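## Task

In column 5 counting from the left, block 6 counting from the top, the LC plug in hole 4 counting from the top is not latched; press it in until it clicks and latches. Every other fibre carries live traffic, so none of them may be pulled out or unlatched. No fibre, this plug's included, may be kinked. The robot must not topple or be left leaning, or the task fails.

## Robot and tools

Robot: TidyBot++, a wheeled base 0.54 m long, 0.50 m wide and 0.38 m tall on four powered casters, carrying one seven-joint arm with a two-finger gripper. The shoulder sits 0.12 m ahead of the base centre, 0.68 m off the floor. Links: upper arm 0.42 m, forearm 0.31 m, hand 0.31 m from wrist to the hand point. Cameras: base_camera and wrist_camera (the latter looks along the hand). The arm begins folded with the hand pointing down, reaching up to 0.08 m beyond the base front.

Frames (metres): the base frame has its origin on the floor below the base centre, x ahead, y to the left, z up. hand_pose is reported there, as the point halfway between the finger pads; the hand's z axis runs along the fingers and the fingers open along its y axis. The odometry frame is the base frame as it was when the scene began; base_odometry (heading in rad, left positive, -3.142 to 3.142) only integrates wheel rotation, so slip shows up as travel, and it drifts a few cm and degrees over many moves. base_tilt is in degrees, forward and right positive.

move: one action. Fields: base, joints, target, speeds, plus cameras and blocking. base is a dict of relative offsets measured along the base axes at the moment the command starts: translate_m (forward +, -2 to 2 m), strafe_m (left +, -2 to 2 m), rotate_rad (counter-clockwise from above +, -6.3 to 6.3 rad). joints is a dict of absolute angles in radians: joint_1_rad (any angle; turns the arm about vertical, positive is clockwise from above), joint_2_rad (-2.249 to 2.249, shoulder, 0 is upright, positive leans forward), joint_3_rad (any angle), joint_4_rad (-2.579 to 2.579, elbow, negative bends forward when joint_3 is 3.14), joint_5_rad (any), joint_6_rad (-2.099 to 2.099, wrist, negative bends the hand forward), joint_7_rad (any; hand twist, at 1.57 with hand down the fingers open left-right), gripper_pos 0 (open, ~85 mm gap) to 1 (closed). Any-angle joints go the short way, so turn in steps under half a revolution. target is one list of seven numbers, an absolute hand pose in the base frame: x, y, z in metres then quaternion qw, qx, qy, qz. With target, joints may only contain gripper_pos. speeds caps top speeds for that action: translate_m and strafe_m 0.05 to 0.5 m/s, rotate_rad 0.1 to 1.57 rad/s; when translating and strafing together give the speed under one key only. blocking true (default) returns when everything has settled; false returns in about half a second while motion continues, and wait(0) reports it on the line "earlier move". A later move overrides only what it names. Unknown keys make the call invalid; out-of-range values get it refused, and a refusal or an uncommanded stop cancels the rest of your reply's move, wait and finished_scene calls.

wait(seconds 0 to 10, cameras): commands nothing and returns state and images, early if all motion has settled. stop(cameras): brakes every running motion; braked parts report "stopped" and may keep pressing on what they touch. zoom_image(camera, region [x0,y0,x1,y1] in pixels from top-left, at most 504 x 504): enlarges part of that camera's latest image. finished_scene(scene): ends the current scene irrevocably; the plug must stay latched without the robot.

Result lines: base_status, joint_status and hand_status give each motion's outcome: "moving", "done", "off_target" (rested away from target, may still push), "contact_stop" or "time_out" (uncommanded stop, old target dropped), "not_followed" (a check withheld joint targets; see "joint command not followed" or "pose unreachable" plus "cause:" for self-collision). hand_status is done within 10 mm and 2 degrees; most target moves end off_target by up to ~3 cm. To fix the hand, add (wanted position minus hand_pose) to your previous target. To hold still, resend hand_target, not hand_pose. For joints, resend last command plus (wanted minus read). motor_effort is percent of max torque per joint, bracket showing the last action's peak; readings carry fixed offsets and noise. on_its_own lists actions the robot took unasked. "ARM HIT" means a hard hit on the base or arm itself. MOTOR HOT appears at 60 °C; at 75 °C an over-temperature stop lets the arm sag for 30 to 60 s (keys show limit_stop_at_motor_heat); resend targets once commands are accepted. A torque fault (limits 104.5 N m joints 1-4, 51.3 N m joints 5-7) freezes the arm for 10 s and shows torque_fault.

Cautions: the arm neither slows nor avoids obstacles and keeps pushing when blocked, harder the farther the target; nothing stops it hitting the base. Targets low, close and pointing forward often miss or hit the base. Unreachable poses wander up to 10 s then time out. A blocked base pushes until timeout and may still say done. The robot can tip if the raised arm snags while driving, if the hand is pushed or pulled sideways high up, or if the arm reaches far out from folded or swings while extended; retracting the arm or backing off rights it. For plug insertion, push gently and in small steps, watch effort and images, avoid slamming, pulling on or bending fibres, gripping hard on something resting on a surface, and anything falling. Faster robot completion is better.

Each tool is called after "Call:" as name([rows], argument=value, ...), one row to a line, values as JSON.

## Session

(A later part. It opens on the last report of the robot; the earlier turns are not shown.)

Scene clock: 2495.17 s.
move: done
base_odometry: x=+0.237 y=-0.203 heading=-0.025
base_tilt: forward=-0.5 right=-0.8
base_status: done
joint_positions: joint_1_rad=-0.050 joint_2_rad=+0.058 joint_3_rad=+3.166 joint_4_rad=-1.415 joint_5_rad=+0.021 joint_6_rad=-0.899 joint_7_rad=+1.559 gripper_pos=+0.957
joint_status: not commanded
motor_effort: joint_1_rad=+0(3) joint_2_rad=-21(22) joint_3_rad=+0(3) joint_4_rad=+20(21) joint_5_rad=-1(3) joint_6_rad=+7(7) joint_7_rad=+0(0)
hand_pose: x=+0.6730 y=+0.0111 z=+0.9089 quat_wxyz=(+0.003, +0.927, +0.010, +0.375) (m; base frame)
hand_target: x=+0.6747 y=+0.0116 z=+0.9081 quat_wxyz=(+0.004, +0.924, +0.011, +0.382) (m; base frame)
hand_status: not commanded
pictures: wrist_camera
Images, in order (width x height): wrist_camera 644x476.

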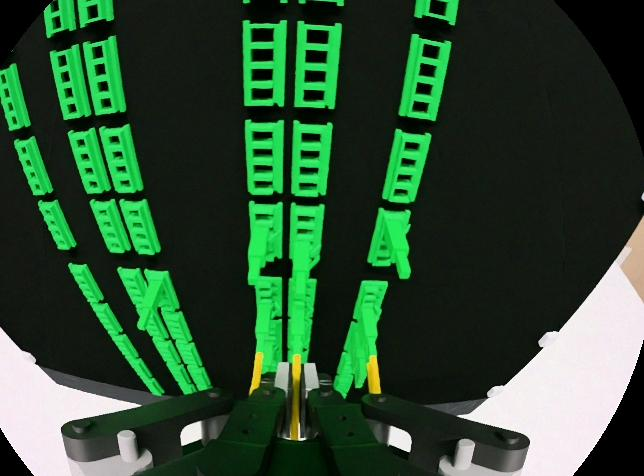

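Call:
move(base={"translate_m": 0.004, "strafe_m": 0.001}, speeds={"translate_m": 0.05}, cameras=["wrist_camera"])

Call:
zoom_image(camera="wrist_camera", region=[262, 320, 332, 390])

Scene clock: 2500.63 s.
move: done
base_odometry: x=+0.241 y=-0.203 heading=-0.025
base_tilt: forward=-0.4 right=-0.7
base_status: done
joint_positions: joint_1_rad=-0.050 joint_2_rad=+0.058 joint_3_rad=+3.167 joint_4_rad=-1.415 joint_5_rad=+0.021 joint_6_rad=-0.899 joint_7_rad=+1.559 gripper_pos=+0.957
joint_status: not commanded
motor_effort: joint_1_rad=+0(4) joint_2_rad=-22(25) joint_3_rad=+0(3) joint_4_rad=+20(21) joint_5_rad=-1(3) joint_6_rad=+7(8) joint_7_rad=+0(0)
hand_pose: x=+0.6731 y=+0.0104 z=+0.9092 quat_wxyz=(+0.004, +0.927, +0.009, +0.376) (m; base frame)
hand_target: x=+0.6747 y=+0.0116 z=+0.9081 quat_wxyz=(+0.004, +0.924, +0.011, +0.382) (m; base frame)
hand_status: not commanded
pictures: wrist_camera
Images, in order (width x height): wrist_camera 644x476.

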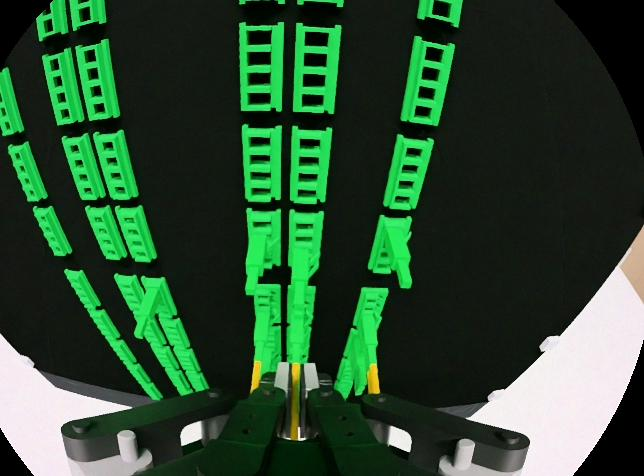

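Scaled by 7.200.

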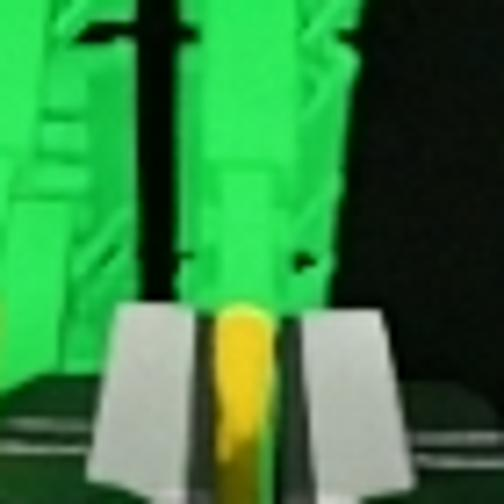

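Call:
move(base={"translate_m": 0.002, "strafe_m": 0.0005}, speeds={"translate_m": 0.05}, cameras=["wrist_camera"])

Call:
zoom_image(camera="wrist_camera", region=[262, 320, 332, 390])

Scene clock: 2508.03 s.
move: done
base_odometry: x=+0.243 y=-0.202 heading=-0.026
base_tilt: forward=-0.5 right=-0.8
base_status: done
joint_positions: joint_1_rad=-0.050 joint_2_rad=+0.057 joint_3_rad=+3.167 joint_4_rad=-1.415 joint_5_rad=+0.021 joint_6_rad=-0.899 joint_7_rad=+1.559 gripper_pos=+0.957
joint_status: not commanded
motor_effort: joint_1_rad=-1(2) joint_2_rad=-22(24) joint_3_rad=+0(1) joint_4_rad=+21(22) joint_5_rad=-1(2) joint_6_rad=+7(8) joint_7_rad=+0(0)
hand_pose: x=+0.6729 y=+0.0102 z=+0.9092 quat_wxyz=(+0.004, +0.927, +0.009, +0.376) (m; base frame)
hand_target: x=+0.6747 y=+0.0116 z=+0.9081 quat_wxyz=(+0.004, +0.924, +0.011, +0.382) (m; base frame)
hand_status: not commanded
pictures: wrist_camera
Images, in order (width x height): wrist_camera 644x476.

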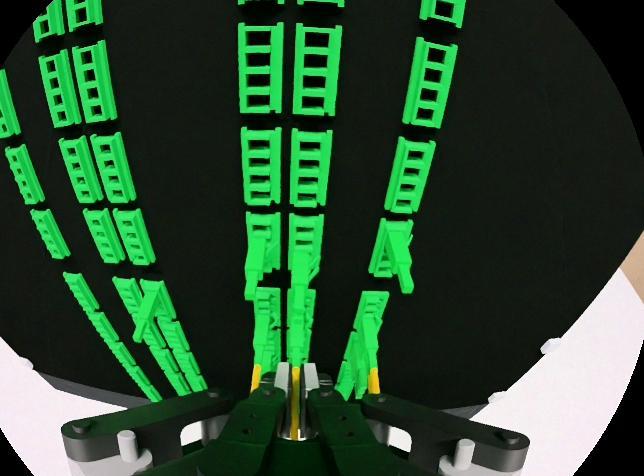

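Scaled by 7.200.

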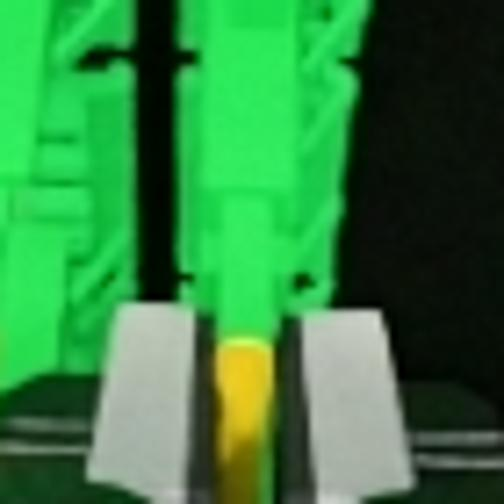

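Call:
move(base={"translate_m": 0.002, "strafe_m": 0.0005}, speeds={"translate_m": 0.05}, cameras=["wrist_camera"])

Call:
zoom_image(camera="wrist_camera", region=[262, 320, 332, 390])

Scene clock: 2513.37 s.
move: done
base_odometry: x=+0.245 y=-0.202 heading=-0.026
base_tilt: forward=-0.5 right=-0.8
base_status: done
joint_positions: joint_1_rad=-0.050 joint_2_rad=+0.057 joint_3_rad=+3.167 joint_4_rad=-1.418 joint_5_rad=+0.021 joint_6_rad=-0.899 joint_7_rad=+1.559 gripper_pos=+0.957
joint_status: not commanded
motor_effort: joint_1_rad=-1(2) joint_2_rad=-21(22) joint_3_rad=-1(2) joint_4_rad=+22(22) joint_5_rad=-1(2) joint_6_rad=+8(10) joint_7_rad=+0(0)
hand_pose: x=+0.6724 y=+0.0101 z=+0.9083 quat_wxyz=(+0.004, +0.927, +0.009, +0.375) (m; base frame)
hand_target: x=+0.6747 y=+0.0116 z=+0.9081 quat_wxyz=(+0.004, +0.924, +0.011, +0.382) (m; base frame)
hand_status: not commanded
pictures: wrist_camera
Images, in order (width x height): wrist_camera 644x476.

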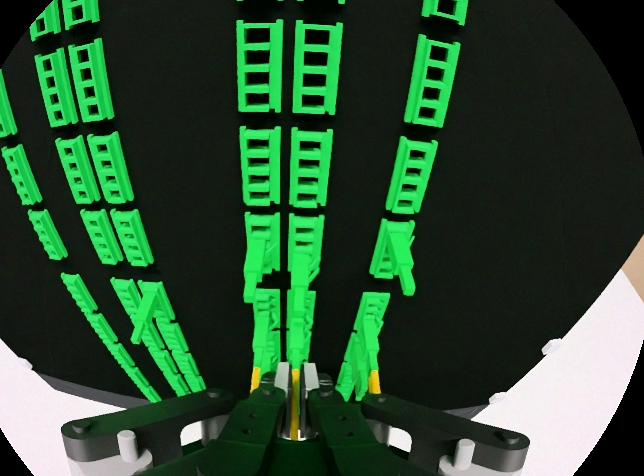

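Scaled by 7.200.

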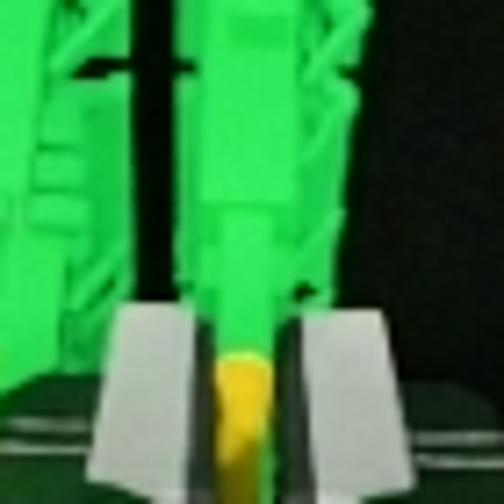

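Call:
move(base={"translate_m": 0.002, "strafe_m": 0.0004}, speeds={"translate_m": 0.05}, cameras=["wrist_camera"])

Call:
zoom_image(camera="wrist_camera", region=[262, 320, 332, 390])

Scene clock: 2519.67 s.
move: done
base_odometry: x=+0.247 y=-0.202 heading=-0.026
base_tilt: forward=-0.4 right=-0.8
base_status: done
joint_positions: joint_1_rad=-0.050 joint_2_rad=+0.055 joint_3_rad=+3.167 joint_4_rad=-1.421 joint_5_rad=+0.021 joint_6_rad=-0.898 joint_7_rad=+1.559 gripper_pos=+0.957
joint_status: not commanded
motor_effort: joint_1_rad=-2(2) joint_2_rad=-21(21) joint_3_rad=-1(2) joint_4_rad=+20(22) joint_5_rad=-1(2) joint_6_rad=+8(12) joint_7_rad=+0(0)
hand_pose: x=+0.6714 y=+0.0101 z=+0.9078 quat_wxyz=(+0.004, +0.927, +0.009, +0.375) (m; base frame)
hand_target: x=+0.6747 y=+0.0116 z=+0.9081 quat_wxyz=(+0.004, +0.924, +0.011, +0.382) (m; base frame)
hand_status: not commanded
pictures: wrist_camera
Images, in order (width x height): wrist_camera 644x476.

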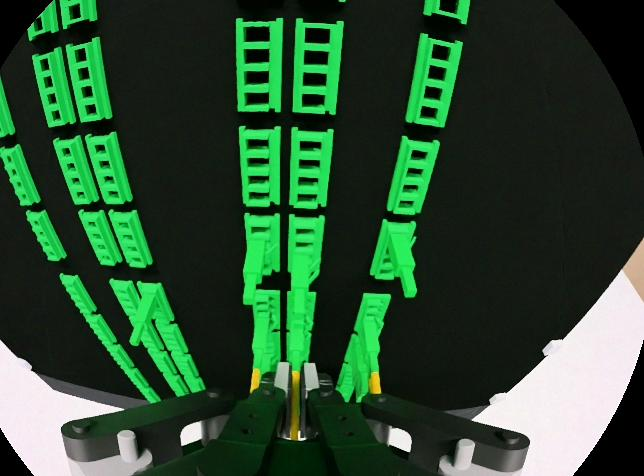

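Scaled by 7.200.

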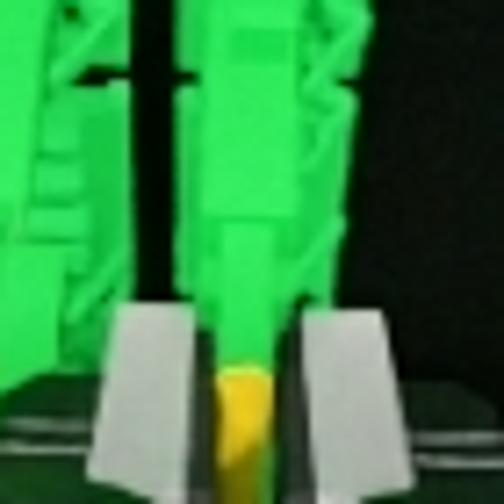

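Call:
move(base={"translate_m": 0.002, "strafe_m": 0.0004}, speeds={"translate_m": 0.05}, cameras=["wrist_camera"])

Call:
zoom_image(camera="wrist_camera", region=[262, 320, 332, 390])

Scene clock: 2528.07 s.
move: done
base_odometry: x=+0.249 y=-0.202 heading=-0.026
base_tilt: forward=-0.5 right=-0.7
base_status: done
joint_positions: joint_1_rad=-0.050 joint_2_rad=+0.052 joint_3_rad=+3.168 joint_4_rad=-1.424 joint_5_rad=+0.021 joint_6_rad=-0.898 joint_7_rad=+1.559 gripper_pos=+0.957
joint_status: not commanded
motor_effort: joint_1_rad=-1(3) joint_2_rad=-20(22) joint_3_rad=-2(3) joint_4_rad=+22(23) joint_5_rad=-1(2) joint_6_rad=+10(13) joint_7_rad=+0(0)
hand_pose: x=+0.6701 y=+0.0099 z=+0.9076 quat_wxyz=(+0.004, +0.927, +0.009, +0.374) (m; base frame)
hand_target: x=+0.6747 y=+0.0116 z=+0.9081 quat_wxyz=(+0.004, +0.924, +0.011, +0.382) (m; base frame)
hand_status: not commanded
pictures: wrist_camera
Images, in order (width x height): wrist_camera 644x476.

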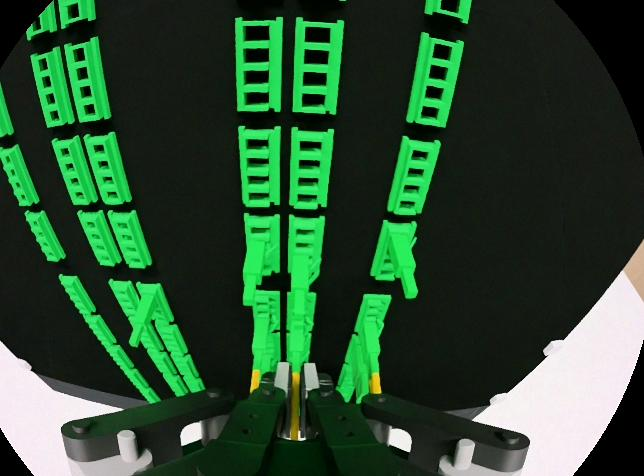

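Scaled by 7.200.

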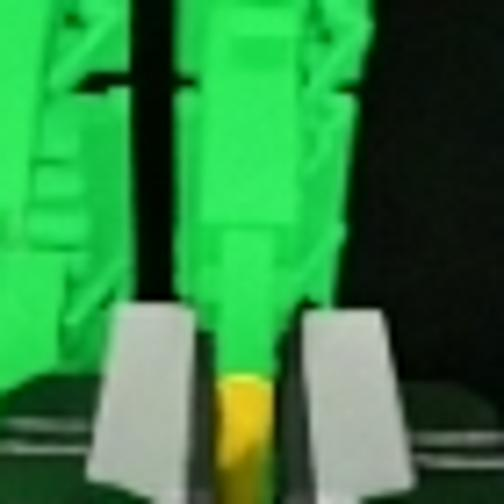

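Call:
zoom_image(camera="wrist_camera", region=[276, 350, 321, 395])

Scaled by 11.200.

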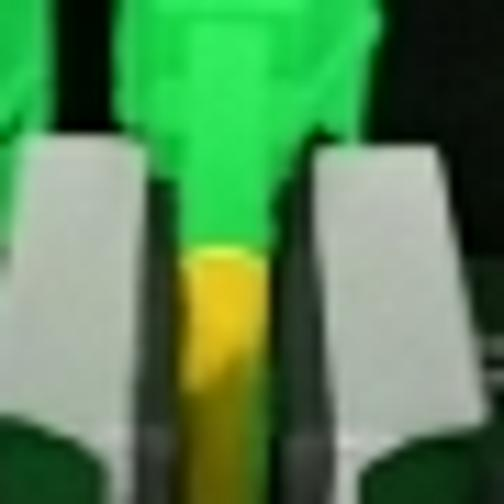

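Call:
move(base={"translate_m": 0.002, "strafe_m": 0.0003}, speeds={"translate_m": 0.05}, cameras=["wrist_camera"])

Call:
zoom_image(camera="wrist_camera", region=[262, 320, 332, 390])

Scene clock: 2545.70 s.
move: done
base_odometry: x=+0.251 y=-0.201 heading=-0.026
base_tilt: forward=-0.4 right=-0.6
base_status: done
joint_positions: joint_1_rad=-0.050 joint_2_rad=+0.049 joint_3_rad=+3.168 joint_4_rad=-1.428 joint_5_rad=+0.021 joint_6_rad=-0.899 joint_7_rad=+1.559 gripper_pos=+0.957
joint_status: not commanded
motor_effort: joint_1_rad=-2(2) joint_2_rad=-20(22) joint_3_rad=-1(2) joint_4_rad=+22(24) joint_5_rad=-1(1) joint_6_rad=+11(14) joint_7_rad=+0(0)
hand_pose: x=+0.6685 y=+0.0098 z=+0.9075 quat_wxyz=(+0.004, +0.927, +0.009, +0.374) (m; base frame)
hand_target: x=+0.6747 y=+0.0116 z=+0.9081 quat_wxyz=(+0.004, +0.924, +0.011, +0.382) (m; base frame)
hand_status: not commanded
pictures: wrist_camera
Images, in order (width x height): wrist_camera 644x476.

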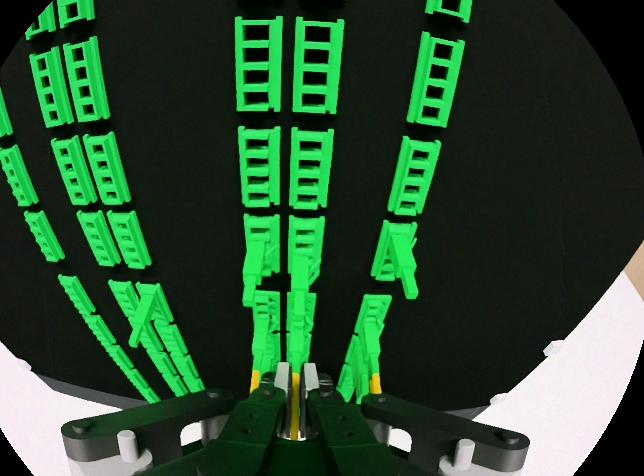

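Scaled by 7.200.

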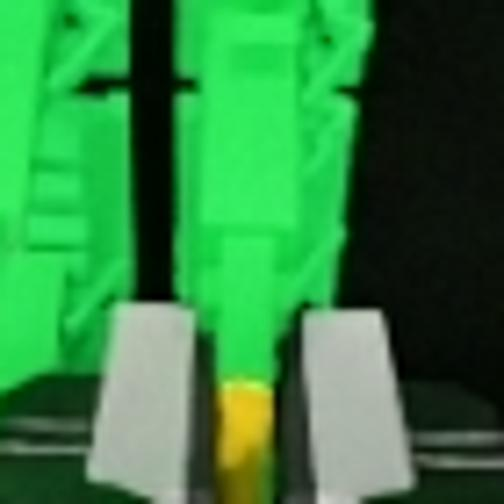

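Call:
move(base={"translate_m": 0.002, "strafe_m": 0.0003}, speeds={"translate_m": 0.05}, cameras=["wrist_camera"])

Call:
zoom_image(camera="wrist_camera", region=[262, 320, 332, 390])

Scene clock: 2570.10 s.
move: done
base_odometry: x=+0.253 y=-0.201 heading=-0.027
base_tilt: forward=-0.4 right=-0.8
base_status: done
joint_positions: joint_1_rad=-0.050 joint_2_rad=+0.046 joint_3_rad=+3.168 joint_4_rad=-1.430 joint_5_rad=+0.021 joint_6_rad=-0.901 joint_7_rad=+1.559 gripper_pos=+0.957
joint_status: not commanded
motor_effort: joint_1_rad=-2(2) joint_2_rad=-19(22) joint_3_rad=-2(2) joint_4_rad=+23(24) joint_5_rad=-2(2) joint_6_rad=+11(15) joint_7_rad=+0(0)
hand_pose: x=+0.6668 y=+0.0098 z=+0.9073 quat_wxyz=(+0.004, +0.928, +0.009, +0.373) (m; base frame)
hand_target: x=+0.6747 y=+0.0116 z=+0.9081 quat_wxyz=(+0.004, +0.924, +0.011, +0.382) (m; base frame)
hand_status: not commanded
pictures: wrist_camera
Images, in order (width x height): wrist_camera 644x476.

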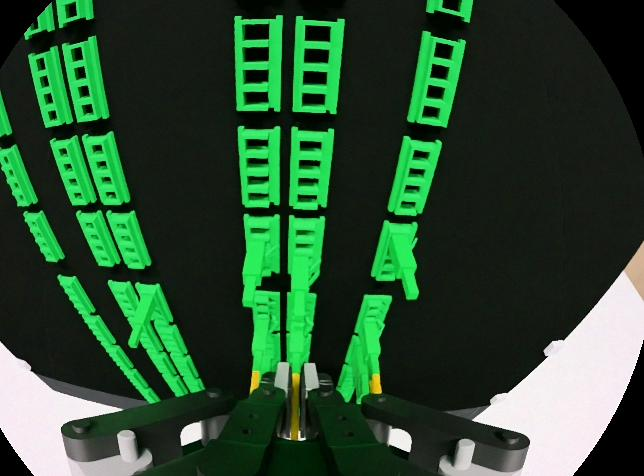

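Scaled by 7.200.

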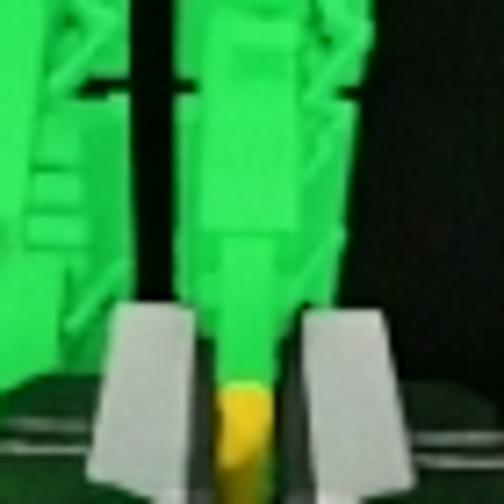

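Call:
move(base={"translate_m": 0.004, "strafe_m": 0.0003}, speeds={"translate_m": 0.05}, cameras=["wrist_camera"])

Call:
zoom_image(camera="wrist_camera", region=[262, 320, 332, 390])

Scene clock: 2579.27 s.
move: done
base_odometry: x=+0.257 y=-0.201 heading=-0.027
base_tilt: forward=-0.5 right=-0.6
base_status: done
joint_positions: joint_1_rad=-0.050 joint_2_rad=+0.040 joint_3_rad=+3.168 joint_4_rad=-1.435 joint_5_rad=+0.021 joint_6_rad=-0.906 joint_7_rad=+1.559 gripper_pos=+0.957
joint_status: not commanded
motor_effort: joint_1_rad=-1(3) joint_2_rad=-18(22) joint_3_rad=-2(3) joint_4_rad=+22(26) joint_5_rad=-1(2) joint_6_rad=+10(16) joint_7_rad=+0(0)
hand_pose: x=+0.6633 y=+0.0095 z=+0.9069 quat_wxyz=(+0.004, +0.928, +0.009, +0.371) (m; base frame)
hand_target: x=+0.6747 y=+0.0116 z=+0.9081 quat_wxyz=(+0.004, +0.924, +0.011, +0.382) (m; base frame)
hand_status: not commanded
pictures: wrist_camera
Images, in order (width x height): wrist_camera 644x476.

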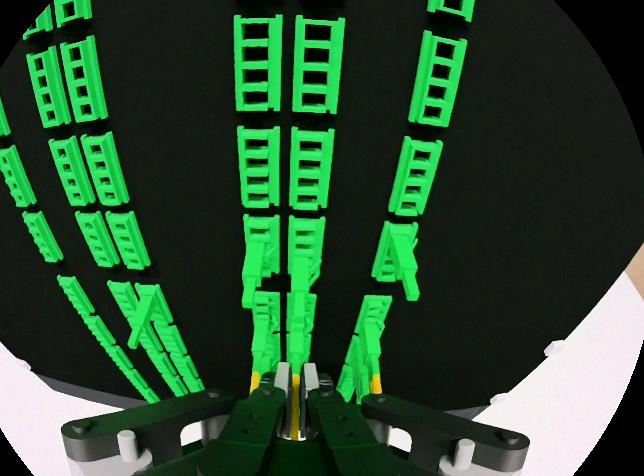

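Scaled by 7.200.

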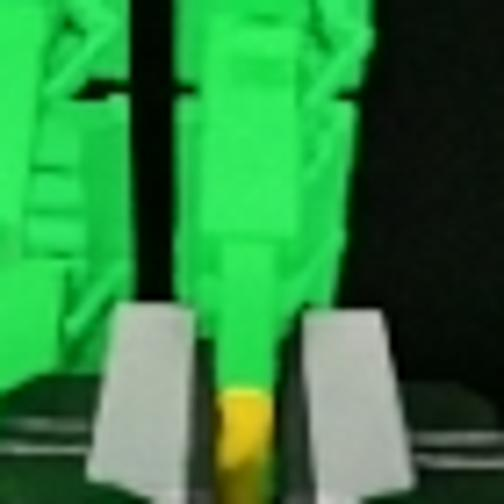

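Call:
move(base={"translate_m": -0.015}, speeds={"translate_m": 0.08}, cameras=["wrist_camera"])

Call:
zoom_image(camera="wrist_camera", region=[262, 320, 332, 390])

Scene clock: 2592.57 s.
move: done
base_odometry: x=+0.242 y=-0.201 heading=-0.027
base_tilt: forward=-0.5 right=-0.8
base_status: done
joint_positions: joint_1_rad=-0.050 joint_2_rad=+0.059 joint_3_rad=+3.168 joint_4_rad=-1.430 joint_5_rad=+0.021 joint_6_rad=-0.869 joint_7_rad=+1.559 gripper_pos=+0.957
joint_status: not commanded
motor_effort: joint_1_rad=-2(2) joint_2_rad=-23(25) joint_3_rad=-2(2) joint_4_rad=+21(21) joint_5_rad=-1(2) joint_6_rad=+7(10) joint_7_rad=+0(0)
hand_pose: x=+0.6770 y=+0.0101 z=+0.9067 quat_wxyz=(+0.004, +0.924, +0.009, +0.382) (m; base frame)
hand_target: x=+0.6747 y=+0.0116 z=+0.9081 quat_wxyz=(+0.004, +0.924, +0.011, +0.382) (m; base frame)
hand_status: not commanded
pictures: wrist_camera
Images, in order (width x height): wrist_camera 644x476.

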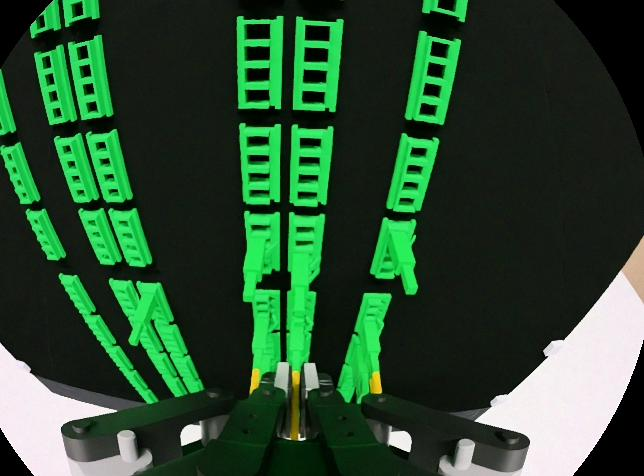

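Scaled by 7.200.

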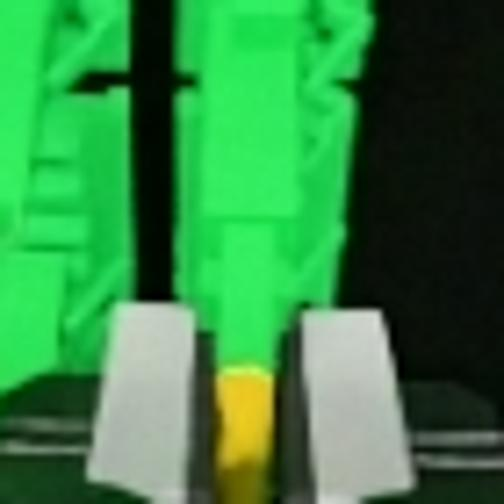

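Call:
move(base={"translate_m": -0.022}, speeds={"translate_m": 0.08}, cameras=["wrist_camera"])

Call:
zoom_image(camera="wrist_camera", region=[262, 300, 332, 370])

Scene clock: 2598.23 s.
move: done
base_odometry: x=+0.220 y=-0.200 heading=-0.027
base_tilt: forward=-0.5 right=-0.7
base_status: done
joint_positions: joint_1_rad=-0.051 joint_2_rad=+0.058 joint_3_rad=+3.168 joint_4_rad=-1.429 joint_5_rad=+0.021 joint_6_rad=-0.866 joint_7_rad=+1.559 gripper_pos=+0.957
joint_status: not commanded
motor_effort: joint_1_rad=+1(2) joint_2_rad=-22(27) joint_3_rad=+3(3) joint_4_rad=+20(21) joint_5_rad=+0(1) joint_6_rad=+7(7) joint_7_rad=+0(0)
hand_pose: x=+0.6775 y=+0.0105 z=+0.9088 quat_wxyz=(+0.004, +0.923, +0.009, +0.384) (m; base frame)
hand_target: x=+0.6747 y=+0.0116 z=+0.9081 quat_wxyz=(+0.004, +0.924, +0.011, +0.382) (m; base frame)
hand_status: not commanded
pictures: wrist_camera
Images, in order (width x height): wrist_camera 644x476.

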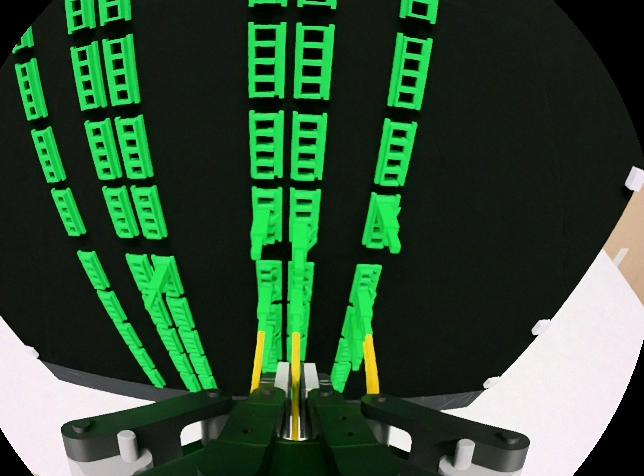

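Scaled by 7.200.

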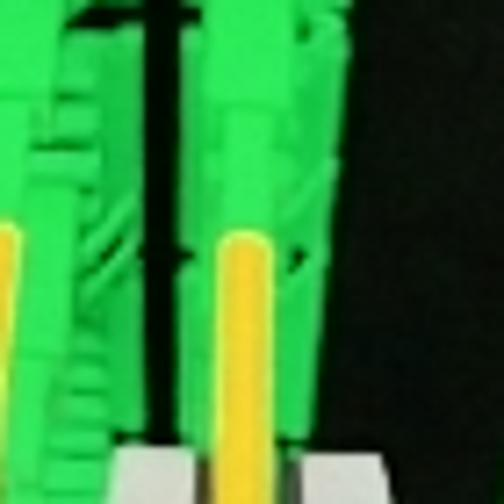

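Call:
zoom_image(camera="wrist_camera", region=[280, 322, 315, 357])

Scaled by 14.400.

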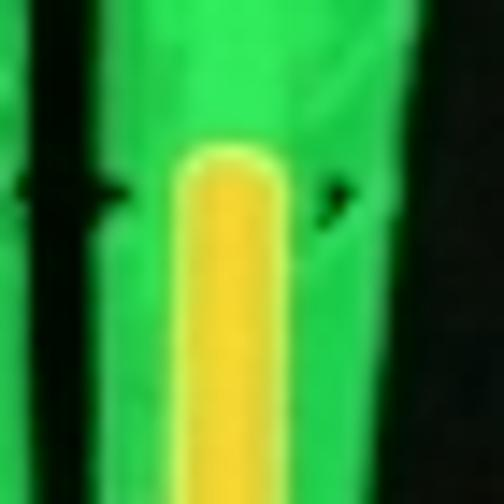

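Call:
zoom_image(camera="wrist_camera", region=[286, 328, 306, 348])

Scaled by 25.200.

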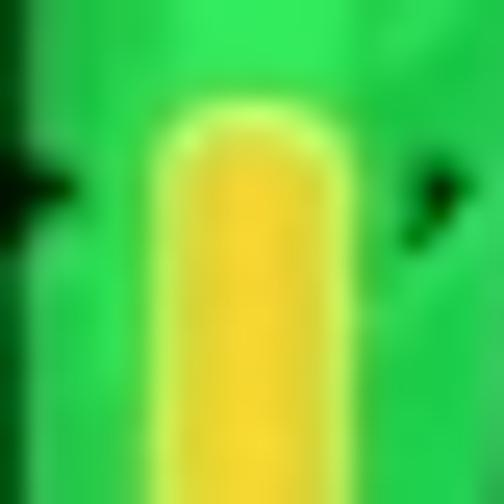

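Call:
move(base={"translate_m": -0.04}, speeds={"translate_m": 0.1}, cameras=["wrist_camera"])

Call:
zoom_image(camera="wrist_camera", region=[262, 240, 332, 310])

Call:
zoom_image(camera="wrist_camera", region=[280, 255, 315, 290])

Scene clock: 2630.00 s.
move: done
base_odometry: x=+0.180 y=-0.199 heading=-0.027
base_tilt: forward=-0.5 right=-0.7
base_status: done
joint_positions: joint_1_rad=-0.051 joint_2_rad=+0.058 joint_3_rad=+3.168 joint_4_rad=-1.429 joint_5_rad=+0.021 joint_6_rad=-0.866 joint_7_rad=+1.559 gripper_pos=+0.957
joint_status: not commanded
motor_effort: joint_1_rad=-1(2) joint_2_rad=-22(26) joint_3_rad=+1(1) joint_4_rad=+20(21) joint_5_rad=+0(1) joint_6_rad=+7(7) joint_7_rad=+0(0)
hand_pose: x=+0.6775 y=+0.0105 z=+0.9089 quat_wxyz=(+0.004, +0.923, +0.009, +0.384) (m; base frame)
hand_target: x=+0.6747 y=+0.0116 z=+0.9081 quat_wxyz=(+0.004, +0.924, +0.011, +0.382) (m; base frame)
hand_status: not commanded
pictures: wrist_camera
Images, in order (width x height): wrist_camera 644x476.

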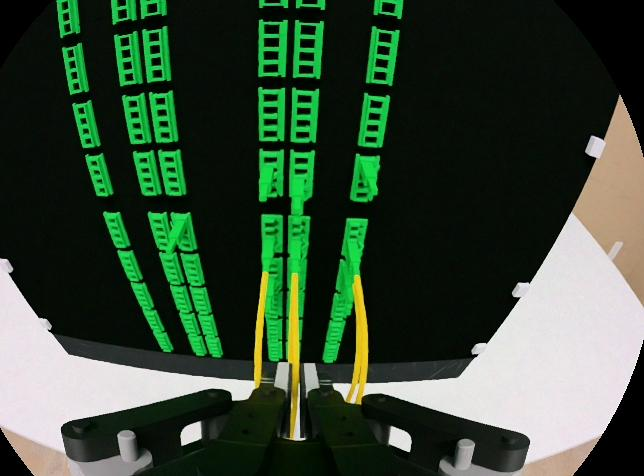

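Scaled by 7.200.

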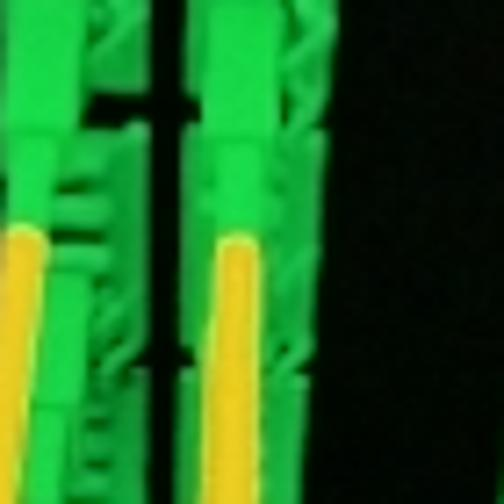

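Scaled by 14.400.

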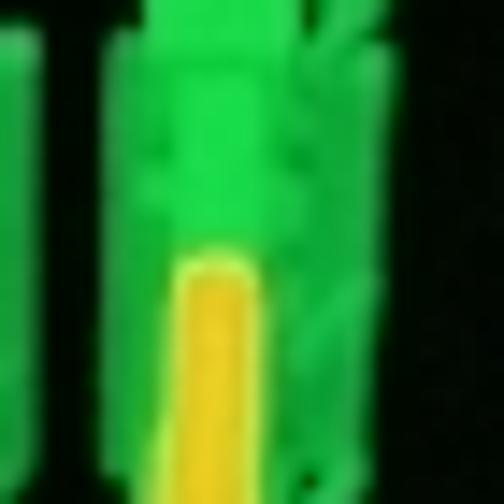

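Call:
zoom_image(camera="wrist_camera", region=[325, 240, 395, 310])

Call:
zoom_image(camera="wrist_camera", region=[284, 266, 306, 288])

Scaled by 7.200.

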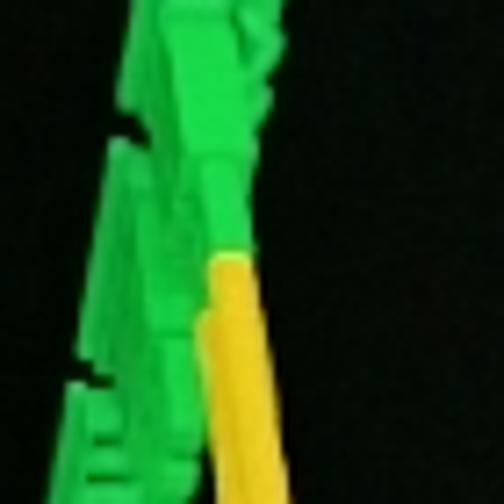

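Scaled by 22.909.

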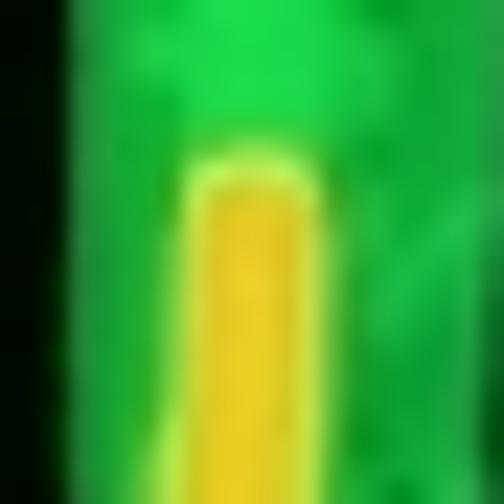

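Call:
zoom_image(camera="wrist_camera", region=[245, 200, 385, 340])

Call:
zoom_image(camera="wrist_camera", region=[250, 140, 320, 210])

Call:
zoom_image(camera="wrist_camera", region=[255, 290, 325, 360])

Scaled by 3.600.

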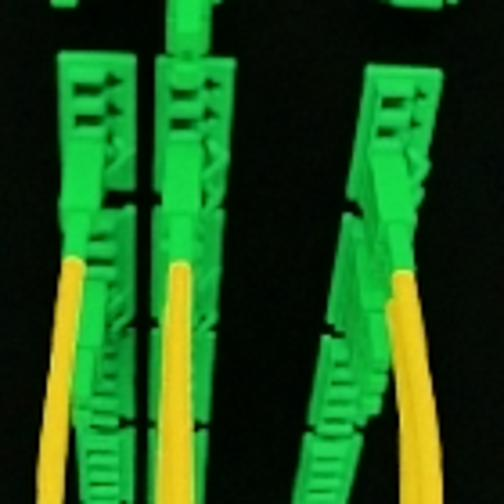

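Scaled by 7.200.

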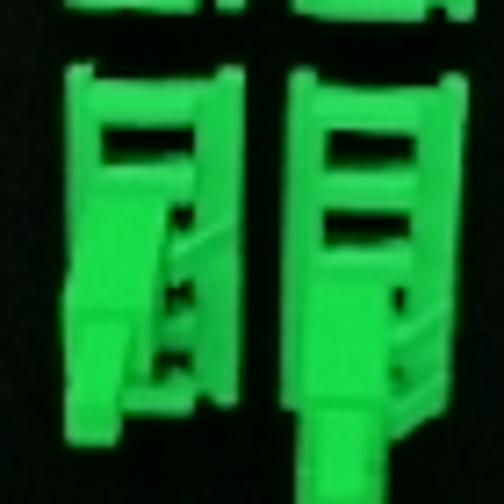

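Scaled by 7.200.

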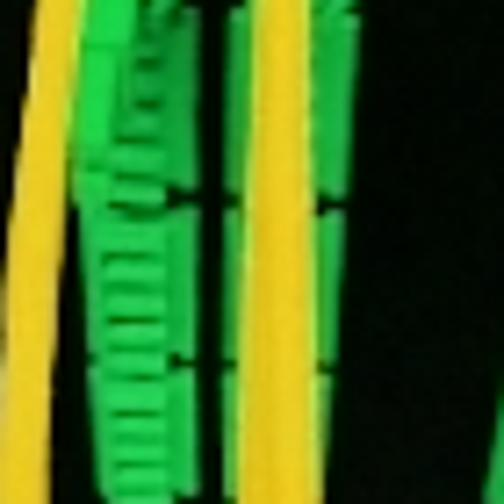

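Call:
zoom_image(camera="wrist_camera", region=[282, 212, 317, 247])

Call:
zoom_image(camera="wrist_camera", region=[282, 235, 317, 270])

Call:
zoom_image(camera="wrist_camera", region=[340, 225, 375, 260])

Scaled by 14.400.

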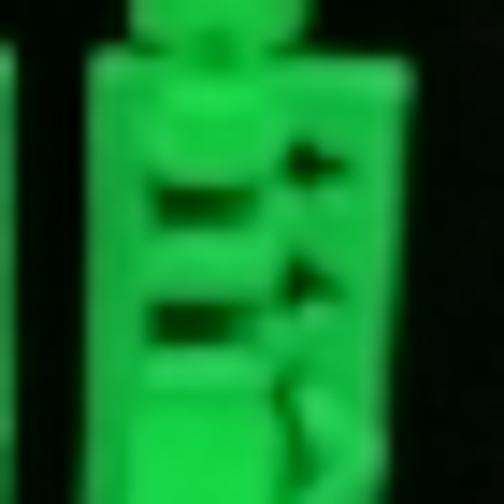

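Scaled by 14.400.

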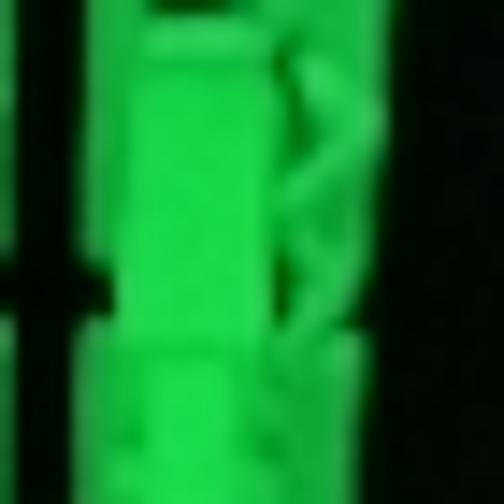

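Scaled by 14.400.

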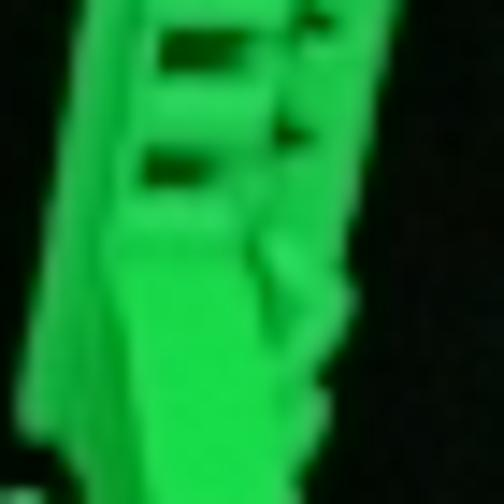

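Call:
zoom_image(camera="wrist_camera", region=[298, 236, 314, 260])

Call:
zoom_image(camera="wrist_camera", region=[352, 238, 368, 262])

Scaled by 21.000.

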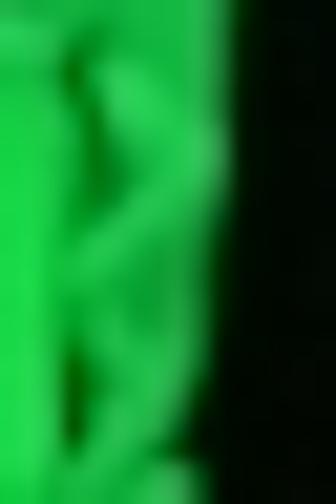

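Scaled by 21.000.

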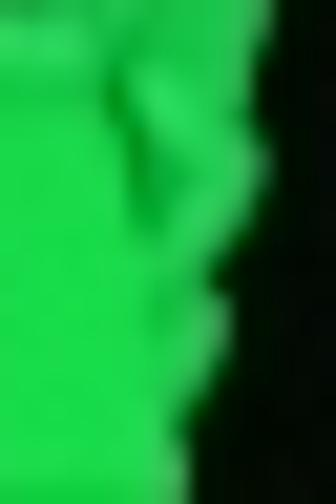

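Call:
move(joints={"joint_1_rad": -0.056, "joint_2_rad": 0.053, "joint_3_rad": 3.17, "joint_4_rad": -1.412, "joint_5_rad": 0.023, "joint_6_rad": -0.870, "joint_7_rad": 1.559}, cameras=[])

Scene clock: 2796.60 s.
move: done
base_odometry: x=+0.180 y=-0.199 heading=-0.027
base_tilt: forward=-0.4 right=-0.7
base_status: not commanded
joint_positions: joint_1_rad=-0.051 joint_2_rad=+0.058 joint_3_rad=+3.168 joint_4_rad=-1.416 joint_5_rad=+0.021 joint_6_rad=-0.866 joint_7_rad=+1.559 gripper_pos=+0.957
joint_status: all done
motor_effort: joint_1_rad=+0(1) joint_2_rad=-22(23) joint_3_rad=+0(1) joint_4_rad=+20(21) joint_5_rad=+0(1) joint_6_rad=+6(7) joint_7_rad=+0(1)
hand_pose: x=+0.6800 y=+0.0105 z=+0.9158 quat_wxyz=(+0.004, +0.921, +0.009, +0.390) (m; base frame)
hand_target: x=+0.6789 y=+0.0117 z=+0.9198 quat_wxyz=(+0.004, +0.920, +0.011, +0.393) (m; base frame)
hand_status: not commanded
pictures: none
No camera images: "cameras" was empty.

Call:
move(joints={"joint_1_rad": -0.056, "joint_2_rad": 0.053, "joint_3_rad": 3.17, "joint_4_rad": -1.443, "joint_5_rad": 0.023, "joint_6_rad": -0.870, "joint_7_rad": 1.559}, cameras=["wrist_camera"])

Call:
zoom_image(camera="wrist_camera", region=[262, 330, 332, 400])

Scene clock: 2808.70 s.
move: done
base_odometry: x=+0.180 y=-0.199 heading=-0.027
base_tilt: forward=-0.5 right=-0.7
base_status: not commanded
joint_positions: joint_1_rad=-0.051 joint_2_rad=+0.058 joint_3_rad=+3.168 joint_4_rad=-1.430 joint_5_rad=+0.021 joint_6_rad=-0.866 joint_7_rad=+1.559 gripper_pos=+0.957
joint_status: all done
motor_effort: joint_1_rad=+0(1) joint_2_rad=-22(23) joint_3_rad=+0(1) joint_4_rad=+20(21) joint_5_rad=-1(1) joint_6_rad=+6(7) joint_7_rad=+0(1)
hand_pose: x=+0.6773 y=+0.0105 z=+0.9084 quat_wxyz=(+0.004, +0.923, +0.009, +0.384) (m; base frame)
hand_target: x=+0.6730 y=+0.0115 z=+0.9033 quat_wxyz=(+0.004, +0.926, +0.011, +0.378) (m; base frame)
hand_status: not commanded
pictures: wrist_camera
Images, in order (width x height): wrist_camera 644x476.

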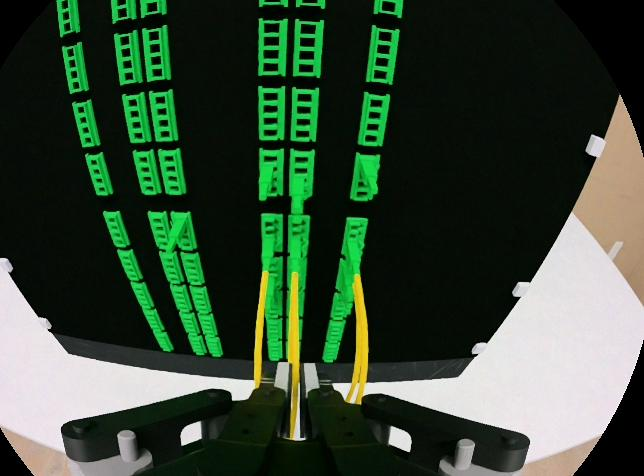

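Scaled by 7.200.

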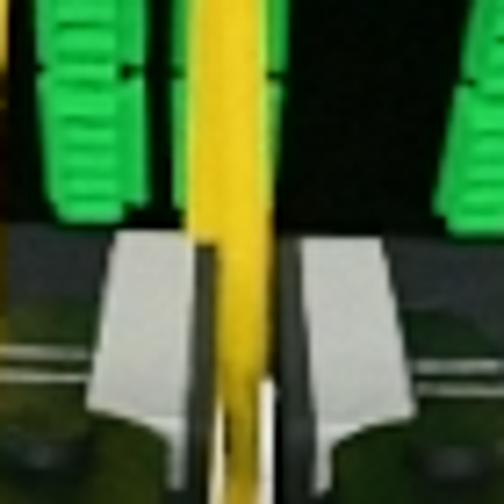

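Call:
zoom_image(camera="wrist_camera", region=[280, 350, 315, 385])

Call:
zoom_image(camera="wrist_camera", region=[270, 370, 326, 440])

Scaled by 14.400.

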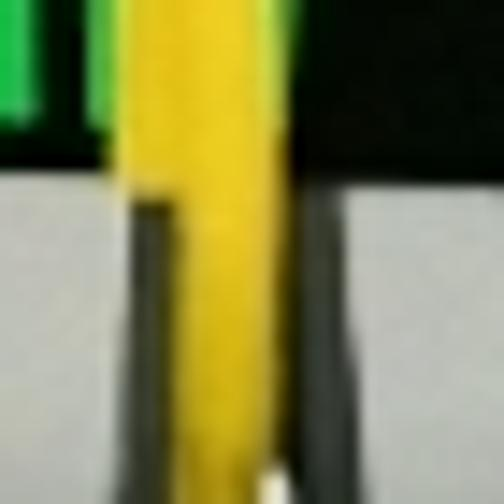

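Scaled by 7.200.

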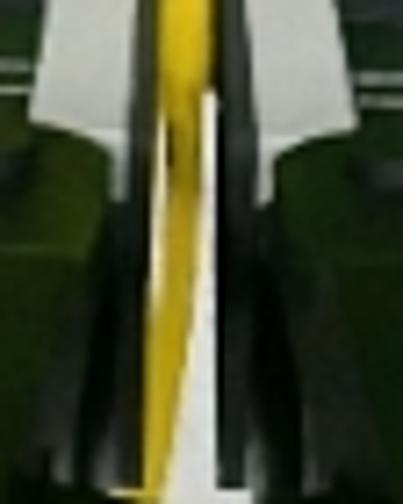

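Call:
move(joints={"joint_1_rad": -0.056, "joint_2_rad": 0.053, "joint_3_rad": 3.17, "joint_4_rad": -1.375, "joint_5_rad": 0.023, "joint_6_rad": -0.890, "joint_7_rad": 1.559}, cameras=["wrist_camera"])

Call:
zoom_image(camera="wrist_camera", region=[240, 310, 380, 450])

Scene clock: 2834.53 s.
move: done
base_odometry: x=+0.180 y=-0.199 heading=-0.027
base_tilt: forward=-0.5 right=-0.8
base_status: not commanded
joint_positions: joint_1_rad=-0.051 joint_2_rad=+0.058 joint_3_rad=+3.168 joint_4_rad=-1.378 joint_5_rad=+0.021 joint_6_rad=-0.866 joint_7_rad=+1.559 gripper_pos=+0.957
joint_status: all done
motor_effort: joint_1_rad=+0(1) joint_2_rad=-22(23) joint_3_rad=+0(1) joint_4_rad=+20(21) joint_5_rad=-1(1) joint_6_rad=+7(8) joint_7_rad=+0(1)
hand_pose: x=+0.6867 y=+0.0107 z=+0.9364 quat_wxyz=(+0.003, +0.913, +0.009, +0.408) (m; base frame)
hand_target: x=+0.6810 y=+0.0117 z=+0.9352 quat_wxyz=(+0.004, +0.916, +0.011, +0.400) (m; base frame)
hand_status: not commanded
pictures: wrist_camera
Images, in order (width x height): wrist_camera 644x476.

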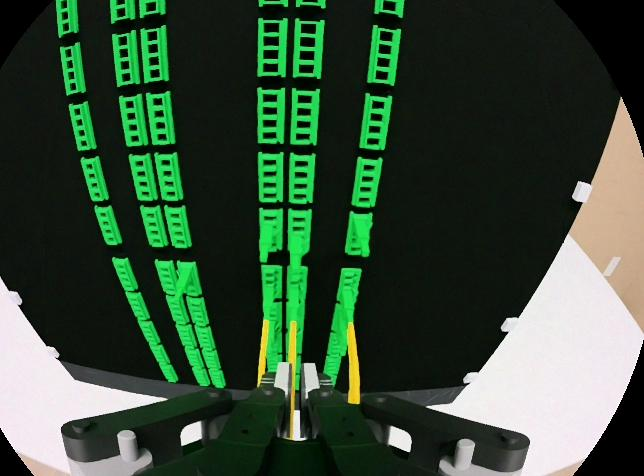

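Scaled by 3.600.

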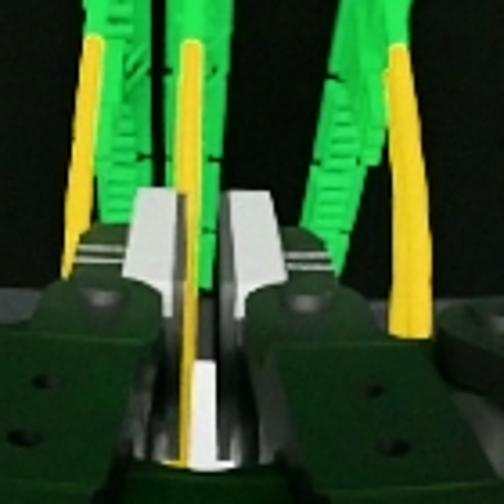

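Call:
move(base={"translate_m": 0.030, "strafe_m": 0.0005}, speeds={"translate_m": 0.08}, cameras=["wrist_camera"])

Call:
zoom_image(camera="wrist_camera", region=[240, 310, 380, 450])

Call:
zoom_image(camera="wrist_camera", region=[262, 330, 332, 400])

Scene clock: 2849.37 s.
move: done
base_odometry: x=+0.210 y=-0.199 heading=-0.027
base_tilt: forward=-0.5 right=-0.8
base_status: done
joint_positions: joint_1_rad=-0.051 joint_2_rad=+0.057 joint_3_rad=+3.168 joint_4_rad=-1.378 joint_5_rad=+0.021 joint_6_rad=-0.866 joint_7_rad=+1.559 gripper_pos=+0.957
joint_status: not commanded
motor_effort: joint_1_rad=+0(1) joint_2_rad=-22(25) joint_3_rad=+0(1) joint_4_rad=+20(21) joint_5_rad=+0(1) joint_6_rad=+7(7) joint_7_rad=+0(0)
hand_pose: x=+0.6865 y=+0.0107 z=+0.9367 quat_wxyz=(+0.003, +0.913, +0.009, +0.408) (m; base frame)
hand_target: x=+0.6810 y=+0.0117 z=+0.9352 quat_wxyz=(+0.004, +0.916, +0.011, +0.400) (m; base frame)
hand_status: not commanded
pictures: wrist_camera
Images, in order (width x height): wrist_camera 644x476.

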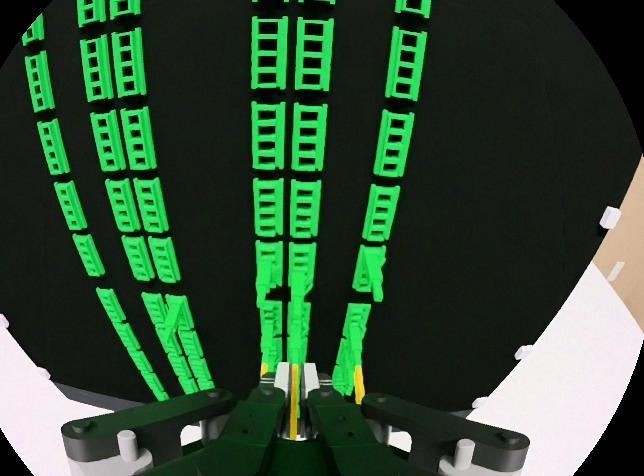

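Scaled by 3.600.

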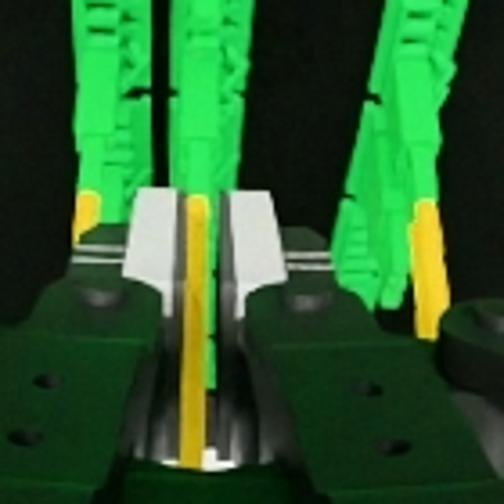

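Scaled by 7.200.

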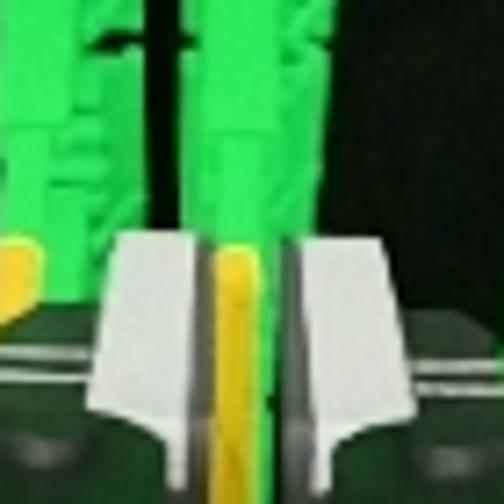

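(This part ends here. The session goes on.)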